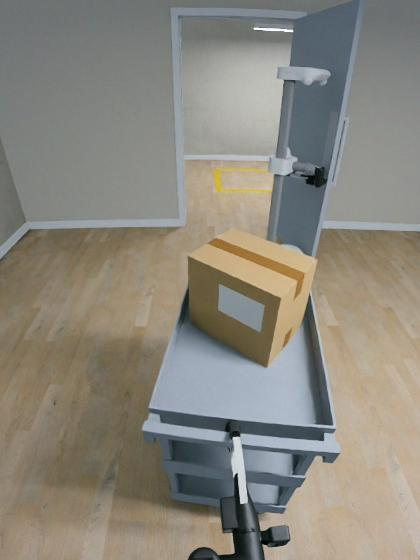

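Emit:
{"op": "move", "data": {"blocking": false, "r2": {"base":{"translate_m":0.02,"strafe_m":-0.1},"pace":"slow"}, "cameras": []}}

Emit:
{"op": "wait", "data": {"seconds": 4, "cameras": []}}

Emit:
{"op": "move", "data": {"blocking": false, "r2": {"base":{"translate_m":0.3,"strafe_m":0.0},"pace":"slow"}, "cameras": []}}

Emit:
{"op": "wait", "data": {"seconds": 8, "cameras": ["r2_head_camera"]}}

Scene clock: 905.43 s.
move: r2 moving
r1: as last shown
r1.base_tilt: forward=-1.6 right=+1.2
r1.lidar_m: 2.22 0.25 0.26 0.25 0.40 3.90 1.30 2.35 2.80 1.29 1.23 3.49
r1.servo_current: wrist_yaw_rad=52(72) wrist_pitch_rad=39(46) wrist_roll_rad=46(52) gripper_m=46(46)
r1.wrist_depth_mm: - 137 - 1430 - - - / - 137 - 1499 - - - / 110 138 206 1464 - - - / 124 138 238 - - - - / - - - - - - - / - - 194 - 188 - - / - 1921 1863 137 - 1863 -
r2.base_odometry: x=-0.242 y=-1.193 heading=-2.078
r2.turned_by_wheels: +0.000
r2.turned_by_imu: +0.000
r2.base_tilt: forward=-0.6 right=+0.0
r2.lidar_m: 0.41 0.46 2.18 2.11 2.21 2.65 2.55 2.72 2.72 2.61 2.77 0.40
r2.base_status: translate_m moving; strafe_m moving
r2.joint_positions: lift_m=+0.650 arm_m=+0.000 wrist_yaw_rad=+0.006 wrist_pitch_rad=-0.009 wrist_roll_rad=+1.569 gripper_m=+0.011
r2.joint_status: not commanded
r2.measured_speeds: translate_m=+0.010 strafe_m=-0.050 rotate_rad=+0.003 lift_m=+0.000 arm_m=+0.000 wrist_yaw_rad=+0.000 wrist_pitch_rad=+0.000 wrist_roll_rad=+0.000
r2.motor_effort: lift_m=+13(14) arm_m=+4(4) wheel_0=+10(15) wheel_1=-6(8) wheel_2=-7(7)
r2.servo_current: wrist_yaw_rad=59(59) wrist_pitch_rad=59(59) wrist_roll_rad=39(52) gripper_m=65(72)
r2.hand_pose: x=+0.4598 y=-0.0857 z=+0.8312 quat_wxyz=(+0.708, +0.706, -0.001, +0.005) (m; r2's base frame)
r2.wrist_depth_mm: - - - 206 206 1708 - / - - 488 212 211 759 - / - 469 445 218 217 809 - / - - 480 224 225 831 - / - - 569 230 232 842 - / - - 184 189 182 - - / - - - - - 1756 488
pictures: none
No camera images: "cameras" was empty.

Scene clock: 907.17 s.
earlier move: r2 done
r1.base_odometry: x=-1.752 y=+2.063 heading=-3.100
r1.turned_by_wheels: +0.000
r1.turned_by_imu: +0.000
r1.base_tilt: forward=-1.6 right=+1.3
r1.lidar_m: 2.21 0.25 0.25 0.25 0.40 3.89 1.27 2.36 2.77 1.29 1.18 3.45
r1.base_status: not commanded
r1.joint_positions: lift_m=+0.700 arm_m=+0.000 wrist_yaw_rad=+3.090 wrist_pitch_rad=+0.002 wrist_roll_rad=+0.000 gripper_m=+0.056
r1.joint_status: not commanded
r1.measured_speeds: all 0
r1.motor_effort: lift_m=+19(19) arm_m=+4(4) wheel_0=+3(5) wheel_1=+1(2) wheel_2=-4(4)
r1.servo_current: wrist_yaw_rad=39(72) wrist_pitch_rad=39(46) wrist_roll_rad=59(59) gripper_m=46(46)
r1.hand_pose: x=-0.1126 y=+0.1021 z=+0.8776 quat_wxyz=(+0.026, -0.001, +0.000, +1.000) (m; r1's base frame)
r1.wrist_depth_mm: - 137 - 1430 - - - / - 137 - 1464 - - - / 110 137 204 1430 - - - / 124 139 238 - - - - / - - - - - - - / - - 194 - 187 - - / - 1921 1808 137 - 1921 -
r2.base_odometry: x=-0.326 y=-1.166 heading=-2.078
r2.turned_by_wheels: +0.000
r2.turned_by_imu: +0.000
r2.base_tilt: forward=-0.7 right=+0.1
r2.lidar_m: 0.41 0.41 2.24 2.19 2.28 2.66 2.58 2.74 2.61 2.54 2.68 0.43
r2.base_status: done
r2.joint_positions: lift_m=+0.650 arm_m=+0.000 wrist_yaw_rad=+0.005 wrist_pitch_rad=-0.009 wrist_roll_rad=+1.569 gripper_m=+0.011
r2.joint_status: not commanded
r2.measured_speeds: all 0
r2.motor_effort: lift_m=+13(14) arm_m=+4(4) wheel_0=+6(15) wheel_1=-2(8) wheel_2=-8(11)
r2.servo_current: wrist_yaw_rad=33(72) wrist_pitch_rad=59(59) wrist_roll_rad=46(59) gripper_m=65(72)
r2.hand_pose: x=+0.4597 y=-0.0860 z=+0.8312 quat_wxyz=(+0.708, +0.706, -0.001, +0.005) (m; r2's base frame)
r2.wrist_depth_mm: - - - 228 227 1756 1205 / - - - 229 230 1661 - / - - 484 231 230 820 - / - - 477 234 232 820 - / - - 535 236 235 831 - / - - 183 189 179 - - / - - - - - - 512
wait: 1.73 of 4 s (r2 has come to rest)
pictures: none
No camera images: "cameras" was empty.

Scene clock: 907.67 s.
move: r2 moving
r1: as last shown
r1.lidar_m: 2.23 0.25 0.25 0.25 0.41 3.93 1.30 2.34 2.76 1.27 1.17 3.45
r1.motor_effort: lift_m=+19(19) arm_m=+4(4) wheel_0=+4(4) wheel_1=+2(2) wheel_2=-4(4)
r1.servo_current: wrist_yaw_rad=46(59) wrist_pitch_rad=46(46) wrist_roll_rad=39(59) gripper_m=46(46)
r1.wrist_depth_mm: - 137 - 1397 - - - / - 137 - 1464 - - - / 110 137 204 1499 - - - / 124 139 237 - - - - / - - - - - - - / - - 193 - 187 - - / - 1921 1808 137 - 1808 -
r2.base_odometry: x=-0.332 y=-1.177 heading=-2.078
r2.turned_by_wheels: +0.000
r2.turned_by_imu: +0.000
r2.base_tilt: forward=-0.7 right=+0.1
r2.lidar_m: 0.40 0.39 2.26 2.20 2.31 2.69 2.57 2.78 2.63 2.53 2.68 0.44
r2.base_status: translate_m moving; strafe_m moving
r2.joint_positions: lift_m=+0.650 arm_m=+0.000 wrist_yaw_rad=+0.003 wrist_pitch_rad=-0.009 wrist_roll_rad=+1.569 gripper_m=+0.011
r2.joint_status: not commanded
r2.measured_speeds: translate_m=+0.048 strafe_m=+0.000 rotate_rad=-0.001 lift_m=+0.000 arm_m=+0.000 wrist_yaw_rad=+0.000 wrist_pitch_rad=+0.000 wrist_roll_rad=+0.000
r2.motor_effort: lift_m=+13(14) arm_m=+4(4) wheel_0=+8(11) wheel_1=+7(8) wheel_2=-12(13)
r2.servo_current: wrist_yaw_rad=46(52) wrist_pitch_rad=46(59) wrist_roll_rad=46(59) gripper_m=65(72)
r2.hand_pose: x=+0.4595 y=-0.0866 z=+0.8312 quat_wxyz=(+0.708, +0.706, -0.002, +0.004) (m; r2's base frame)
r2.wrist_depth_mm: - - - 229 228 1661 1229 / - - 1808 230 229 1708 - / - - 484 232 230 809 - / - - 473 234 234 820 - / - - 530 235 235 820 - / - - 183 189 182 - - / - - - - - - 508
pictures: none
No camera images: "cameras" was empty.

Scene clock: 911.43 s.
earlier move: r2 done
r1.base_odometry: x=-1.752 y=+2.063 heading=-3.100
r1.turned_by_wheels: +0.000
r1.turned_by_imu: +0.000
r1.base_tilt: forward=-1.6 right=+1.3
r1.lidar_m: 2.18 0.25 0.25 0.25 0.40 3.91 1.32 2.35 2.79 0.95 0.90 3.48
r1.base_status: not commanded
r1.joint_positions: lift_m=+0.700 arm_m=+0.000 wrist_yaw_rad=+3.090 wrist_pitch_rad=+0.002 wrist_roll_rad=+0.000 gripper_m=+0.056
r1.joint_status: not commanded
r1.measured_speeds: all 0
r1.motor_effort: lift_m=+19(19) arm_m=+4(4) wheel_0=+4(4) wheel_1=+2(2) wheel_2=-4(4)
r1.servo_current: wrist_yaw_rad=52(65) wrist_pitch_rad=39(52) wrist_roll_rad=52(72) gripper_m=46(52)
r1.hand_pose: x=-0.1126 y=+0.1021 z=+0.8776 quat_wxyz=(+0.026, -0.001, +0.000, +1.000) (m; r1's base frame)
r1.wrist_depth_mm: - 137 - 1366 - - - / - 137 - 1430 - - - / 110 137 205 1464 - - - / 124 139 236 - - - - / - - - - - - - / - - 194 - 187 - - / - 1921 1863 137 - 1863 -
r2.base_odometry: x=-0.472 y=-1.428 heading=-2.079
r2.turned_by_wheels: -0.001
r2.turned_by_imu: -0.001
r2.base_tilt: forward=-0.7 right=+0.1
r2.lidar_m: 0.41 3.02 2.25 2.18 2.24 2.99 2.91 3.05 2.62 2.55 2.69 0.43
r2.base_status: done
r2.joint_positions: lift_m=+0.650 arm_m=+0.000 wrist_yaw_rad=-0.004 wrist_pitch_rad=-0.009 wrist_roll_rad=+1.569 gripper_m=+0.011
r2.joint_status: not commanded
r2.measured_speeds: all 0
r2.motor_effort: lift_m=+13(14) arm_m=+4(4) wheel_0=+0(11) wheel_1=+3(9) wheel_2=-8(15)
r2.servo_current: wrist_yaw_rad=46(72) wrist_pitch_rad=52(59) wrist_roll_rad=46(59) gripper_m=59(72)
r2.hand_pose: x=+0.4589 y=-0.0886 z=+0.8312 quat_wxyz=(+0.708, +0.706, -0.005, +0.002) (m; r2's base frame)
r2.wrist_depth_mm: - - 1756 208 208 1537 - / - - 500 213 213 741 - / - 477 445 220 220 809 - / - - 500 226 227 831 - / - - 574 230 235 842 - / - - 182 189 186 - - / - - - - - 1756 484
wait: 3.77 of 8 s (r2 has come to rest)
pictures: r2_head_camera
Images, in order (width x height): r2_head_camera 420x560.

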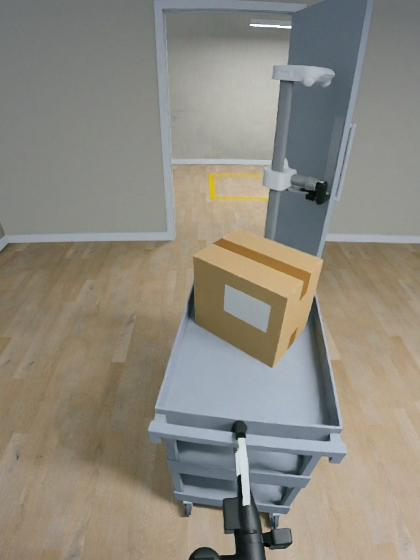

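Emit:
{"op": "move", "data": {"blocking": false, "r2": {"base":{"translate_m":-0.12,"strafe_m":-0.17},"pace":"slow"}, "cameras": []}}

Emit:
{"op": "wait", "data": {"seconds": 4, "cameras": []}}

Emit:
{"op": "move", "data": {"blocking": false, "r2": {"base":{"translate_m":0.4,"strafe_m":0.06},"pace":"slow"}, "cameras": []}}

Emit:
{"op": "wait", "data": {"seconds": 8, "cameras": ["r2_head_camera"]}}

Scene clock: 924.97 s.
move: r2 moving
r1: as last shown
r1.lidar_m: 2.20 0.26 0.25 0.25 0.40 3.94 1.30 2.37 2.78 0.97 0.89 3.46
r1.motor_effort: lift_m=+19(19) arm_m=+4(4) wheel_0=+4(4) wheel_1=+1(2) wheel_2=-4(4)
r1.servo_current: wrist_yaw_rad=52(65) wrist_pitch_rad=39(46) wrist_roll_rad=46(65) gripper_m=39(46)
r1.wrist_depth_mm: - 137 - 1464 - - - / - 137 - 1430 - - - / 110 138 205 1464 - - - / 123 138 237 - - - - / - - - - - - - / - - 193 - 187 - - / - 1863 1863 137 - 1921 -
r2.base_odometry: x=-0.477 y=-1.417 heading=-2.078
r2.turned_by_wheels: +0.001
r2.turned_by_imu: +0.001
r2.base_tilt: forward=-0.6 right=+0.1
r2.lidar_m: 0.39 0.48 2.26 2.21 2.28 2.96 2.90 3.02 2.65 2.55 2.69 0.42
r2.base_status: translate_m moving; strafe_m moving
r2.joint_positions: lift_m=+0.650 arm_m=+0.000 wrist_yaw_rad=-0.003 wrist_pitch_rad=-0.009 wrist_roll_rad=+1.569 gripper_m=+0.011
r2.joint_status: not commanded
r2.measured_speeds: translate_m=-0.028 strafe_m=-0.040 rotate_rad=-0.001 lift_m=+0.000 arm_m=+0.000 wrist_yaw_rad=+0.010 wrist_pitch_rad=+0.000 wrist_roll_rad=+0.000
r2.motor_effort: lift_m=+13(14) arm_m=+4(4) wheel_0=+5(9) wheel_1=-8(9) wheel_2=+8(9)
r2.servo_current: wrist_yaw_rad=46(52) wrist_pitch_rad=52(65) wrist_roll_rad=46(59) gripper_m=65(72)
r2.hand_pose: x=+0.4590 y=-0.0882 z=+0.8312 quat_wxyz=(+0.708, +0.706, -0.004, +0.002) (m; r2's base frame)
r2.wrist_depth_mm: - - 1708 206 206 1708 - / - - 496 213 212 768 - / - 480 442 219 219 798 - / - - 504 226 227 820 - / - - 574 230 233 - - / - - 182 189 186 1921 - / - - - - - 1708 484
pictures: none
No camera images: "cameras" was empty.

Scene clock: 927.83 s.
earlier move: r2 done
r1.base_odometry: x=-1.752 y=+2.063 heading=-3.100
r1.turned_by_wheels: +0.000
r1.turned_by_imu: +0.000
r1.base_tilt: forward=-1.6 right=+1.3
r1.lidar_m: 2.22 0.25 0.25 0.25 0.41 3.92 1.29 2.34 2.77 1.08 0.95 3.47
r1.base_status: not commanded
r1.joint_positions: lift_m=+0.700 arm_m=+0.000 wrist_yaw_rad=+3.090 wrist_pitch_rad=+0.002 wrist_roll_rad=+0.000 gripper_m=+0.056
r1.joint_status: not commanded
r1.measured_speeds: all 0
r1.motor_effort: lift_m=+19(19) arm_m=+4(4) wheel_0=+4(5) wheel_1=+2(2) wheel_2=-4(4)
r1.servo_current: wrist_yaw_rad=26(72) wrist_pitch_rad=39(52) wrist_roll_rad=72(72) gripper_m=46(46)
r1.hand_pose: x=-0.1126 y=+0.1021 z=+0.8776 quat_wxyz=(+0.026, -0.001, +0.000, +1.000) (m; r1's base frame)
r1.wrist_depth_mm: - 137 - 1397 - - - / - 137 - 1464 - - - / 110 138 206 1499 - - - / 123 139 237 - - - - / - - - - - - - / - - 193 - 187 - - / - 1921 1808 137 - 1921 -
r2.base_odometry: x=-0.562 y=-1.241 heading=-2.078
r2.turned_by_wheels: +0.000
r2.turned_by_imu: +0.000
r2.base_tilt: forward=-0.7 right=+0.0
r2.lidar_m: 0.40 0.40 2.42 2.34 2.46 2.87 2.78 2.92 2.45 2.38 2.51 0.45
r2.base_status: done
r2.joint_positions: lift_m=+0.650 arm_m=+0.000 wrist_yaw_rad=+0.004 wrist_pitch_rad=-0.009 wrist_roll_rad=+1.569 gripper_m=+0.011
r2.joint_status: not commanded
r2.measured_speeds: all 0
r2.motor_effort: lift_m=+13(14) arm_m=+4(4) wheel_0=+3(12) wheel_1=-5(9) wheel_2=+9(13)
r2.servo_current: wrist_yaw_rad=52(72) wrist_pitch_rad=52(65) wrist_roll_rad=46(65) gripper_m=59(72)
r2.hand_pose: x=+0.4596 y=-0.0862 z=+0.8312 quat_wxyz=(+0.708, +0.706, -0.002, +0.005) (m; r2's base frame)
r2.wrist_depth_mm: - - - 252 251 1863 1229 / - - - 249 248 1576 521 / - - 591 246 245 820 - / - - 484 243 242 831 - / - - 508 240 239 809 - / - - 184 190 185 798 - / - - 609 - - - -
wait: 2.87 of 4 s (r2 has come to rest)
pictures: none
No camera images: "cameras" was empty.

Scene clock: 928.33 s.
move: r2 moving
r1: as last shown
r1.lidar_m: 2.21 0.26 0.25 0.25 0.42 3.94 1.29 2.35 2.79 1.07 0.95 3.45
r1.motor_effort: lift_m=+19(19) arm_m=+4(4) wheel_0=+4(4) wheel_1=+2(2) wheel_2=-4(4)
r1.servo_current: wrist_yaw_rad=59(72) wrist_pitch_rad=33(46) wrist_roll_rad=46(65) gripper_m=33(46)
r1.wrist_depth_mm: - 137 - 1430 - - - / - 137 - 1464 - - - / 110 138 205 1464 - - - / 124 139 237 - - - - / - - - - - - - / - - 193 - 188 - - / - 1921 1863 137 - 1921 -
r2.base_odometry: x=-0.566 y=-1.252 heading=-2.078
r2.turned_by_wheels: +0.000
r2.turned_by_imu: +0.000
r2.base_tilt: forward=-0.7 right=+0.0
r2.lidar_m: 0.38 0.39 2.44 2.37 2.46 2.90 2.79 2.95 2.45 2.38 2.49 0.44
r2.base_status: translate_m moving; strafe_m moving
r2.joint_positions: lift_m=+0.650 arm_m=+0.000 wrist_yaw_rad=+0.001 wrist_pitch_rad=-0.009 wrist_roll_rad=+1.569 gripper_m=+0.011
r2.joint_status: not commanded
r2.measured_speeds: translate_m=+0.049 strafe_m=+0.007 rotate_rad=-0.002 lift_m=+0.000 arm_m=+0.000 wrist_yaw_rad=-0.012 wrist_pitch_rad=+0.000 wrist_roll_rad=+0.000
r2.motor_effort: lift_m=+13(13) arm_m=+4(4) wheel_0=+5(9) wheel_1=+8(9) wheel_2=-12(12)
r2.servo_current: wrist_yaw_rad=46(65) wrist_pitch_rad=59(59) wrist_roll_rad=59(59) gripper_m=65(72)
r2.hand_pose: x=+0.4593 y=-0.0872 z=+0.8312 quat_wxyz=(+0.708, +0.706, -0.003, +0.004) (m; r2's base frame)
r2.wrist_depth_mm: - - - 252 253 1756 1229 / - - - 248 249 1576 500 / - - 615 245 246 820 - / - - 480 241 242 842 - / - - 504 238 238 809 - / - - 183 190 184 809 - / - - 597 - - - -
pictures: none
No camera images: "cameras" was empty.

Scene clock: 933.17 s.
earlier move: r2 done
r1.base_odometry: x=-1.752 y=+2.063 heading=-3.100
r1.turned_by_wheels: +0.000
r1.turned_by_imu: +0.000
r1.base_tilt: forward=-1.6 right=+1.3
r1.lidar_m: 2.22 0.26 0.28 0.25 0.38 3.92 1.29 2.34 2.78 0.65 0.62 3.46
r1.base_status: not commanded
r1.joint_positions: lift_m=+0.700 arm_m=+0.000 wrist_yaw_rad=+3.090 wrist_pitch_rad=+0.002 wrist_roll_rad=+0.000 gripper_m=+0.056
r1.joint_status: not commanded
r1.measured_speeds: all 0
r1.motor_effort: lift_m=+19(19) arm_m=+4(4) wheel_0=+3(4) wheel_1=+1(2) wheel_2=-4(4)
r1.servo_current: wrist_yaw_rad=39(72) wrist_pitch_rad=39(52) wrist_roll_rad=46(72) gripper_m=46(52)
r1.hand_pose: x=-0.1126 y=+0.1021 z=+0.8776 quat_wxyz=(+0.026, -0.001, +0.000, +1.000) (m; r1's base frame)
r1.wrist_depth_mm: - 137 - 1430 - - - / - 137 - 1464 - - - / 110 138 204 1464 - - - / 123 139 237 - - - - / - - - - - - - / - - 195 - 188 - - / - 1983 1808 137 - 1921 -
r2.base_odometry: x=-0.704 y=-1.620 heading=-2.078
r2.turned_by_wheels: +0.000
r2.turned_by_imu: -0.002
r2.base_tilt: forward=-0.7 right=+0.0
r2.lidar_m: 0.43 2.75 2.34 2.29 2.41 3.25 3.20 3.31 2.52 2.46 2.59 0.40
r2.base_status: done
r2.joint_positions: lift_m=+0.650 arm_m=+0.000 wrist_yaw_rad=-0.005 wrist_pitch_rad=-0.009 wrist_roll_rad=+1.569 gripper_m=+0.011
r2.joint_status: not commanded
r2.measured_speeds: all 0
r2.motor_effort: lift_m=+13(14) arm_m=+4(4) wheel_0=+1(10) wheel_1=+4(9) wheel_2=-8(15)
r2.servo_current: wrist_yaw_rad=59(65) wrist_pitch_rad=59(59) wrist_roll_rad=46(59) gripper_m=65(72)
r2.hand_pose: x=+0.4588 y=-0.0888 z=+0.8312 quat_wxyz=(+0.708, +0.706, -0.005, +0.001) (m; r2's base frame)
r2.wrist_depth_mm: - - 146 197 196 - - / - 492 439 205 204 768 - / - 492 452 212 213 798 - / - - 504 220 222 831 - / - - 621 229 233 - - / - - 182 190 185 1921 492 / - - - - - 1756 1255
wait: 4.83 of 8 s (r2 has come to rest)
pictures: r2_head_camera
Images, in order (width x height): r2_head_camera 420x560.

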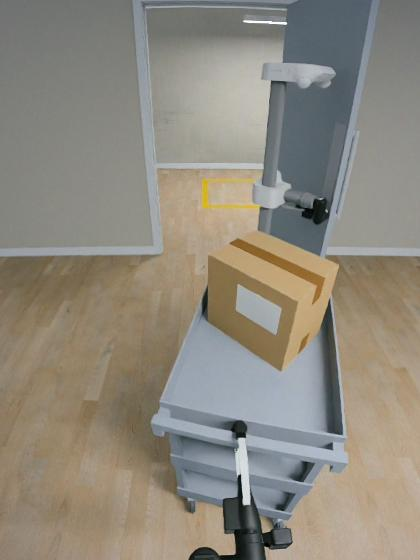

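Emit:
{"op": "move", "data": {"blocking": false, "r2": {"base":{"translate_m":-0.1,"strafe_m":0.2},"pace":"slow"}, "cameras": []}}

Emit:
{"op": "wait", "data": {"seconds": 4, "cameras": []}}

Emit:
{"op": "move", "data": {"blocking": false, "r2": {"base":{"translate_m":-0.6,"strafe_m":0.25},"pace":"slow"}, "cameras": []}}

Emit:
{"op": "wait", "data": {"seconds": 9, "cameras": ["r2_head_camera"]}}

Scene clock: 952.73 s.
move: r2 moving
r1: as last shown
r1.lidar_m: 2.19 0.25 0.25 0.25 0.41 3.92 1.29 2.38 2.79 0.64 0.62 3.44
r1.motor_effort: lift_m=+19(19) arm_m=+4(4) wheel_0=+4(4) wheel_1=+2(2) wheel_2=-4(4)
r1.servo_current: wrist_yaw_rad=52(59) wrist_pitch_rad=46(46) wrist_roll_rad=26(59) gripper_m=46(46)
r1.wrist_depth_mm: - 137 - 1430 - - - / - 137 - 1499 - - - / 110 137 205 1464 - - - / 124 139 239 - - - - / - - - - - - - / - - 193 - 187 - - / - - 1808 137 - 1921 -
r2.base_odometry: x=-0.692 y=-1.620 heading=-2.079
r2.turned_by_wheels: +0.000
r2.turned_by_imu: +0.000
r2.base_tilt: forward=-0.6 right=+0.1
r2.lidar_m: 0.42 2.79 2.35 2.26 2.40 3.28 3.19 3.33 2.55 2.47 2.59 0.39
r2.base_status: translate_m moving; strafe_m moving
r2.joint_positions: lift_m=+0.650 arm_m=+0.000 wrist_yaw_rad=-0.005 wrist_pitch_rad=-0.009 wrist_roll_rad=+1.569 gripper_m=+0.011
r2.joint_status: not commanded
r2.measured_speeds: translate_m=-0.021 strafe_m=+0.044 rotate_rad=+0.000 lift_m=+0.000 arm_m=+0.000 wrist_yaw_rad=+0.000 wrist_pitch_rad=+0.000 wrist_roll_rad=+0.000
r2.motor_effort: lift_m=+13(14) arm_m=+4(4) wheel_0=-9(12) wheel_1=+4(7) wheel_2=+5(7)
r2.servo_current: wrist_yaw_rad=59(59) wrist_pitch_rad=59(65) wrist_roll_rad=46(59) gripper_m=59(72)
r2.hand_pose: x=+0.4588 y=-0.0888 z=+0.8312 quat_wxyz=(+0.708, +0.706, -0.005, +0.001) (m; r2's base frame)
r2.wrist_depth_mm: - - 145 196 196 732 - / - 466 442 203 204 750 - / - 496 452 213 213 809 - / - - 504 221 222 831 - / - - 627 230 235 - - / - - 183 189 185 1863 492 / - - - - - 1921 1255
pictures: none
No camera images: "cameras" was empty.

Scene clock: 955.77 s.
earlier move: r2 done
r1.base_odometry: x=-1.752 y=+2.063 heading=-3.100
r1.turned_by_wheels: +0.000
r1.turned_by_imu: +0.000
r1.base_tilt: forward=-1.6 right=+1.3
r1.lidar_m: 2.20 0.25 0.25 0.25 0.41 3.90 1.31 2.35 2.78 0.80 0.81 3.45
r1.base_status: not commanded
r1.joint_positions: lift_m=+0.700 arm_m=+0.000 wrist_yaw_rad=+3.090 wrist_pitch_rad=+0.002 wrist_roll_rad=+0.000 gripper_m=+0.056
r1.joint_status: not commanded
r1.measured_speeds: all 0
r1.motor_effort: lift_m=+19(19) arm_m=+4(4) wheel_0=+4(4) wheel_1=+1(2) wheel_2=-4(4)
r1.servo_current: wrist_yaw_rad=39(72) wrist_pitch_rad=39(52) wrist_roll_rad=46(72) gripper_m=46(46)
r1.hand_pose: x=-0.1126 y=+0.1021 z=+0.8776 quat_wxyz=(+0.026, -0.001, +0.000, +1.000) (m; r1's base frame)
r1.wrist_depth_mm: - 137 - 1430 - - - / - 137 - 1499 - - - / 110 138 204 1464 - - - / 123 138 237 - - - - / - - - - - - - / - - 193 - 187 - - / - 1921 1808 137 - 1863 -
r2.base_odometry: x=-0.481 y=-1.629 heading=-2.078
r2.turned_by_wheels: +0.001
r2.turned_by_imu: +0.000
r2.base_tilt: forward=-0.7 right=+0.1
r2.lidar_m: 0.45 2.90 2.16 2.08 2.22 3.09 3.08 3.21 2.73 2.66 2.79 0.36
r2.base_status: done
r2.joint_positions: lift_m=+0.650 arm_m=+0.000 wrist_yaw_rad=-0.002 wrist_pitch_rad=-0.009 wrist_roll_rad=+1.569 gripper_m=+0.011
r2.joint_status: not commanded
r2.measured_speeds: all 0
r2.motor_effort: lift_m=+13(14) arm_m=+4(4) wheel_0=-5(15) wheel_1=+3(8) wheel_2=+8(11)
r2.servo_current: wrist_yaw_rad=46(59) wrist_pitch_rad=59(65) wrist_roll_rad=46(59) gripper_m=65(72)
r2.hand_pose: x=+0.4591 y=-0.0879 z=+0.8312 quat_wxyz=(+0.708, +0.706, -0.004, +0.003) (m; r2's base frame)
r2.wrist_depth_mm: - 394 114 164 163 691 - / - 442 121 175 176 741 - / - - 504 189 191 - - / - - 609 206 208 - - / - - - 222 235 1921 500 / - - 183 190 184 1921 466 / - - - - 274 1576 1281
wait: 3.03 of 4 s (r2 has come to rest)
pictures: none
No camera images: "cameras" was empty.

Scene clock: 956.27 s.
move: r2 moving
r1: as last shown
r1.base_tilt: forward=-1.6 right=+1.2
r1.lidar_m: 2.21 0.25 0.25 0.25 0.38 3.92 1.32 2.35 2.77 0.81 0.82 3.48
r1.servo_current: wrist_yaw_rad=39(52) wrist_pitch_rad=46(46) wrist_roll_rad=46(59) gripper_m=46(46)
r1.wrist_depth_mm: - 137 - 1430 - - - / - 137 - 1464 - - - / 110 138 205 1430 - - - / 124 139 237 - - - - / - - - - - - - / - - 194 - 187 - - / - 1863 1863 137 - 1983 -
r2.base_odometry: x=-0.470 y=-1.621 heading=-2.078
r2.turned_by_wheels: +0.000
r2.turned_by_imu: +0.000
r2.base_tilt: forward=-0.6 right=+0.1
r2.lidar_m: 0.45 2.90 2.13 2.08 2.21 3.12 3.07 3.19 2.74 2.65 2.81 0.38
r2.base_status: translate_m moving; strafe_m moving
r2.joint_positions: lift_m=+0.650 arm_m=+0.000 wrist_yaw_rad=-0.001 wrist_pitch_rad=-0.009 wrist_roll_rad=+1.569 gripper_m=+0.011
r2.joint_status: not commanded
r2.measured_speeds: translate_m=-0.048 strafe_m=+0.020 rotate_rad=+0.001 lift_m=+0.000 arm_m=+0.000 wrist_yaw_rad=+0.000 wrist_pitch_rad=+0.000 wrist_roll_rad=+0.000
r2.motor_effort: lift_m=+13(13) arm_m=+4(4) wheel_0=-6(14) wheel_1=-7(8) wheel_2=+10(12)
r2.servo_current: wrist_yaw_rad=39(52) wrist_pitch_rad=52(59) wrist_roll_rad=39(65) gripper_m=59(72)
r2.hand_pose: x=+0.4592 y=-0.0878 z=+0.8312 quat_wxyz=(+0.708, +0.706, -0.004, +0.003) (m; r2's base frame)
r2.wrist_depth_mm: - 394 113 163 163 691 - / - 445 121 175 175 750 - / - - 500 189 191 - - / - - 615 206 208 - - / - - - 222 234 1921 504 / - - 184 189 185 1921 469 / - - - - 273 1618 1255
pictures: none
No camera images: "cameras" was empty.

Scene clock: 963.47 s.
earlier move: r2 done
r1.base_odometry: x=-1.752 y=+2.063 heading=-3.100
r1.turned_by_wheels: +0.000
r1.turned_by_imu: +0.000
r1.base_tilt: forward=-1.6 right=+1.2
r1.lidar_m: 2.22 0.26 0.28 0.25 0.39 3.91 1.31 2.36 2.78 1.44 1.42 3.47
r1.base_status: not commanded
r1.joint_positions: lift_m=+0.700 arm_m=+0.000 wrist_yaw_rad=+3.090 wrist_pitch_rad=+0.002 wrist_roll_rad=+0.000 gripper_m=+0.056
r1.joint_status: not commanded
r1.measured_speeds: all 0
r1.motor_effort: lift_m=+19(19) arm_m=+4(4) wheel_0=+4(5) wheel_1=+1(2) wheel_2=-4(4)
r1.servo_current: wrist_yaw_rad=59(72) wrist_pitch_rad=33(59) wrist_roll_rad=52(72) gripper_m=39(52)
r1.hand_pose: x=-0.1126 y=+0.1021 z=+0.8776 quat_wxyz=(+0.026, -0.001, +0.000, +1.000) (m; r1's base frame)
r1.wrist_depth_mm: - 137 - 1464 - - - / - 138 - 1464 - - - / 110 137 204 1464 - - - / 123 139 237 - - - - / - - - - - - - / - - 194 - 187 - - / - 1921 1863 137 - 1863 -
r2.base_odometry: x=+0.029 y=-1.227 heading=-2.078
r2.turned_by_wheels: +0.000
r2.turned_by_imu: +0.003
r2.base_tilt: forward=-0.7 right=+0.1
r2.lidar_m: 0.45 2.55 1.92 1.84 1.96 2.54 2.44 2.58 2.95 2.87 3.02 0.36
r2.base_status: done
r2.joint_positions: lift_m=+0.650 arm_m=+0.000 wrist_yaw_rad=+0.002 wrist_pitch_rad=-0.009 wrist_roll_rad=+1.569 gripper_m=+0.011
r2.joint_status: not commanded
r2.measured_speeds: all 0
r2.motor_effort: lift_m=+13(14) arm_m=+3(4) wheel_0=-2(14) wheel_1=-4(8) wheel_2=+8(13)
r2.servo_current: wrist_yaw_rad=52(59) wrist_pitch_rad=59(65) wrist_roll_rad=52(65) gripper_m=65(78)
r2.hand_pose: x=+0.4594 y=-0.0869 z=+0.8312 quat_wxyz=(+0.708, +0.706, -0.003, +0.004) (m; r2's base frame)
r2.wrist_depth_mm: - 413 116 166 165 - - / - 430 123 178 176 732 - / - - 488 194 191 - - / - - 585 207 208 - - / - - - 224 229 1921 512 / - - 184 191 184 1921 480 / - - - - - 1708 1255
wait: 7.20 of 9 s (r2 has come to rest)
pictures: r2_head_camera
Images, in order (width x height): r2_head_camera 420x560.

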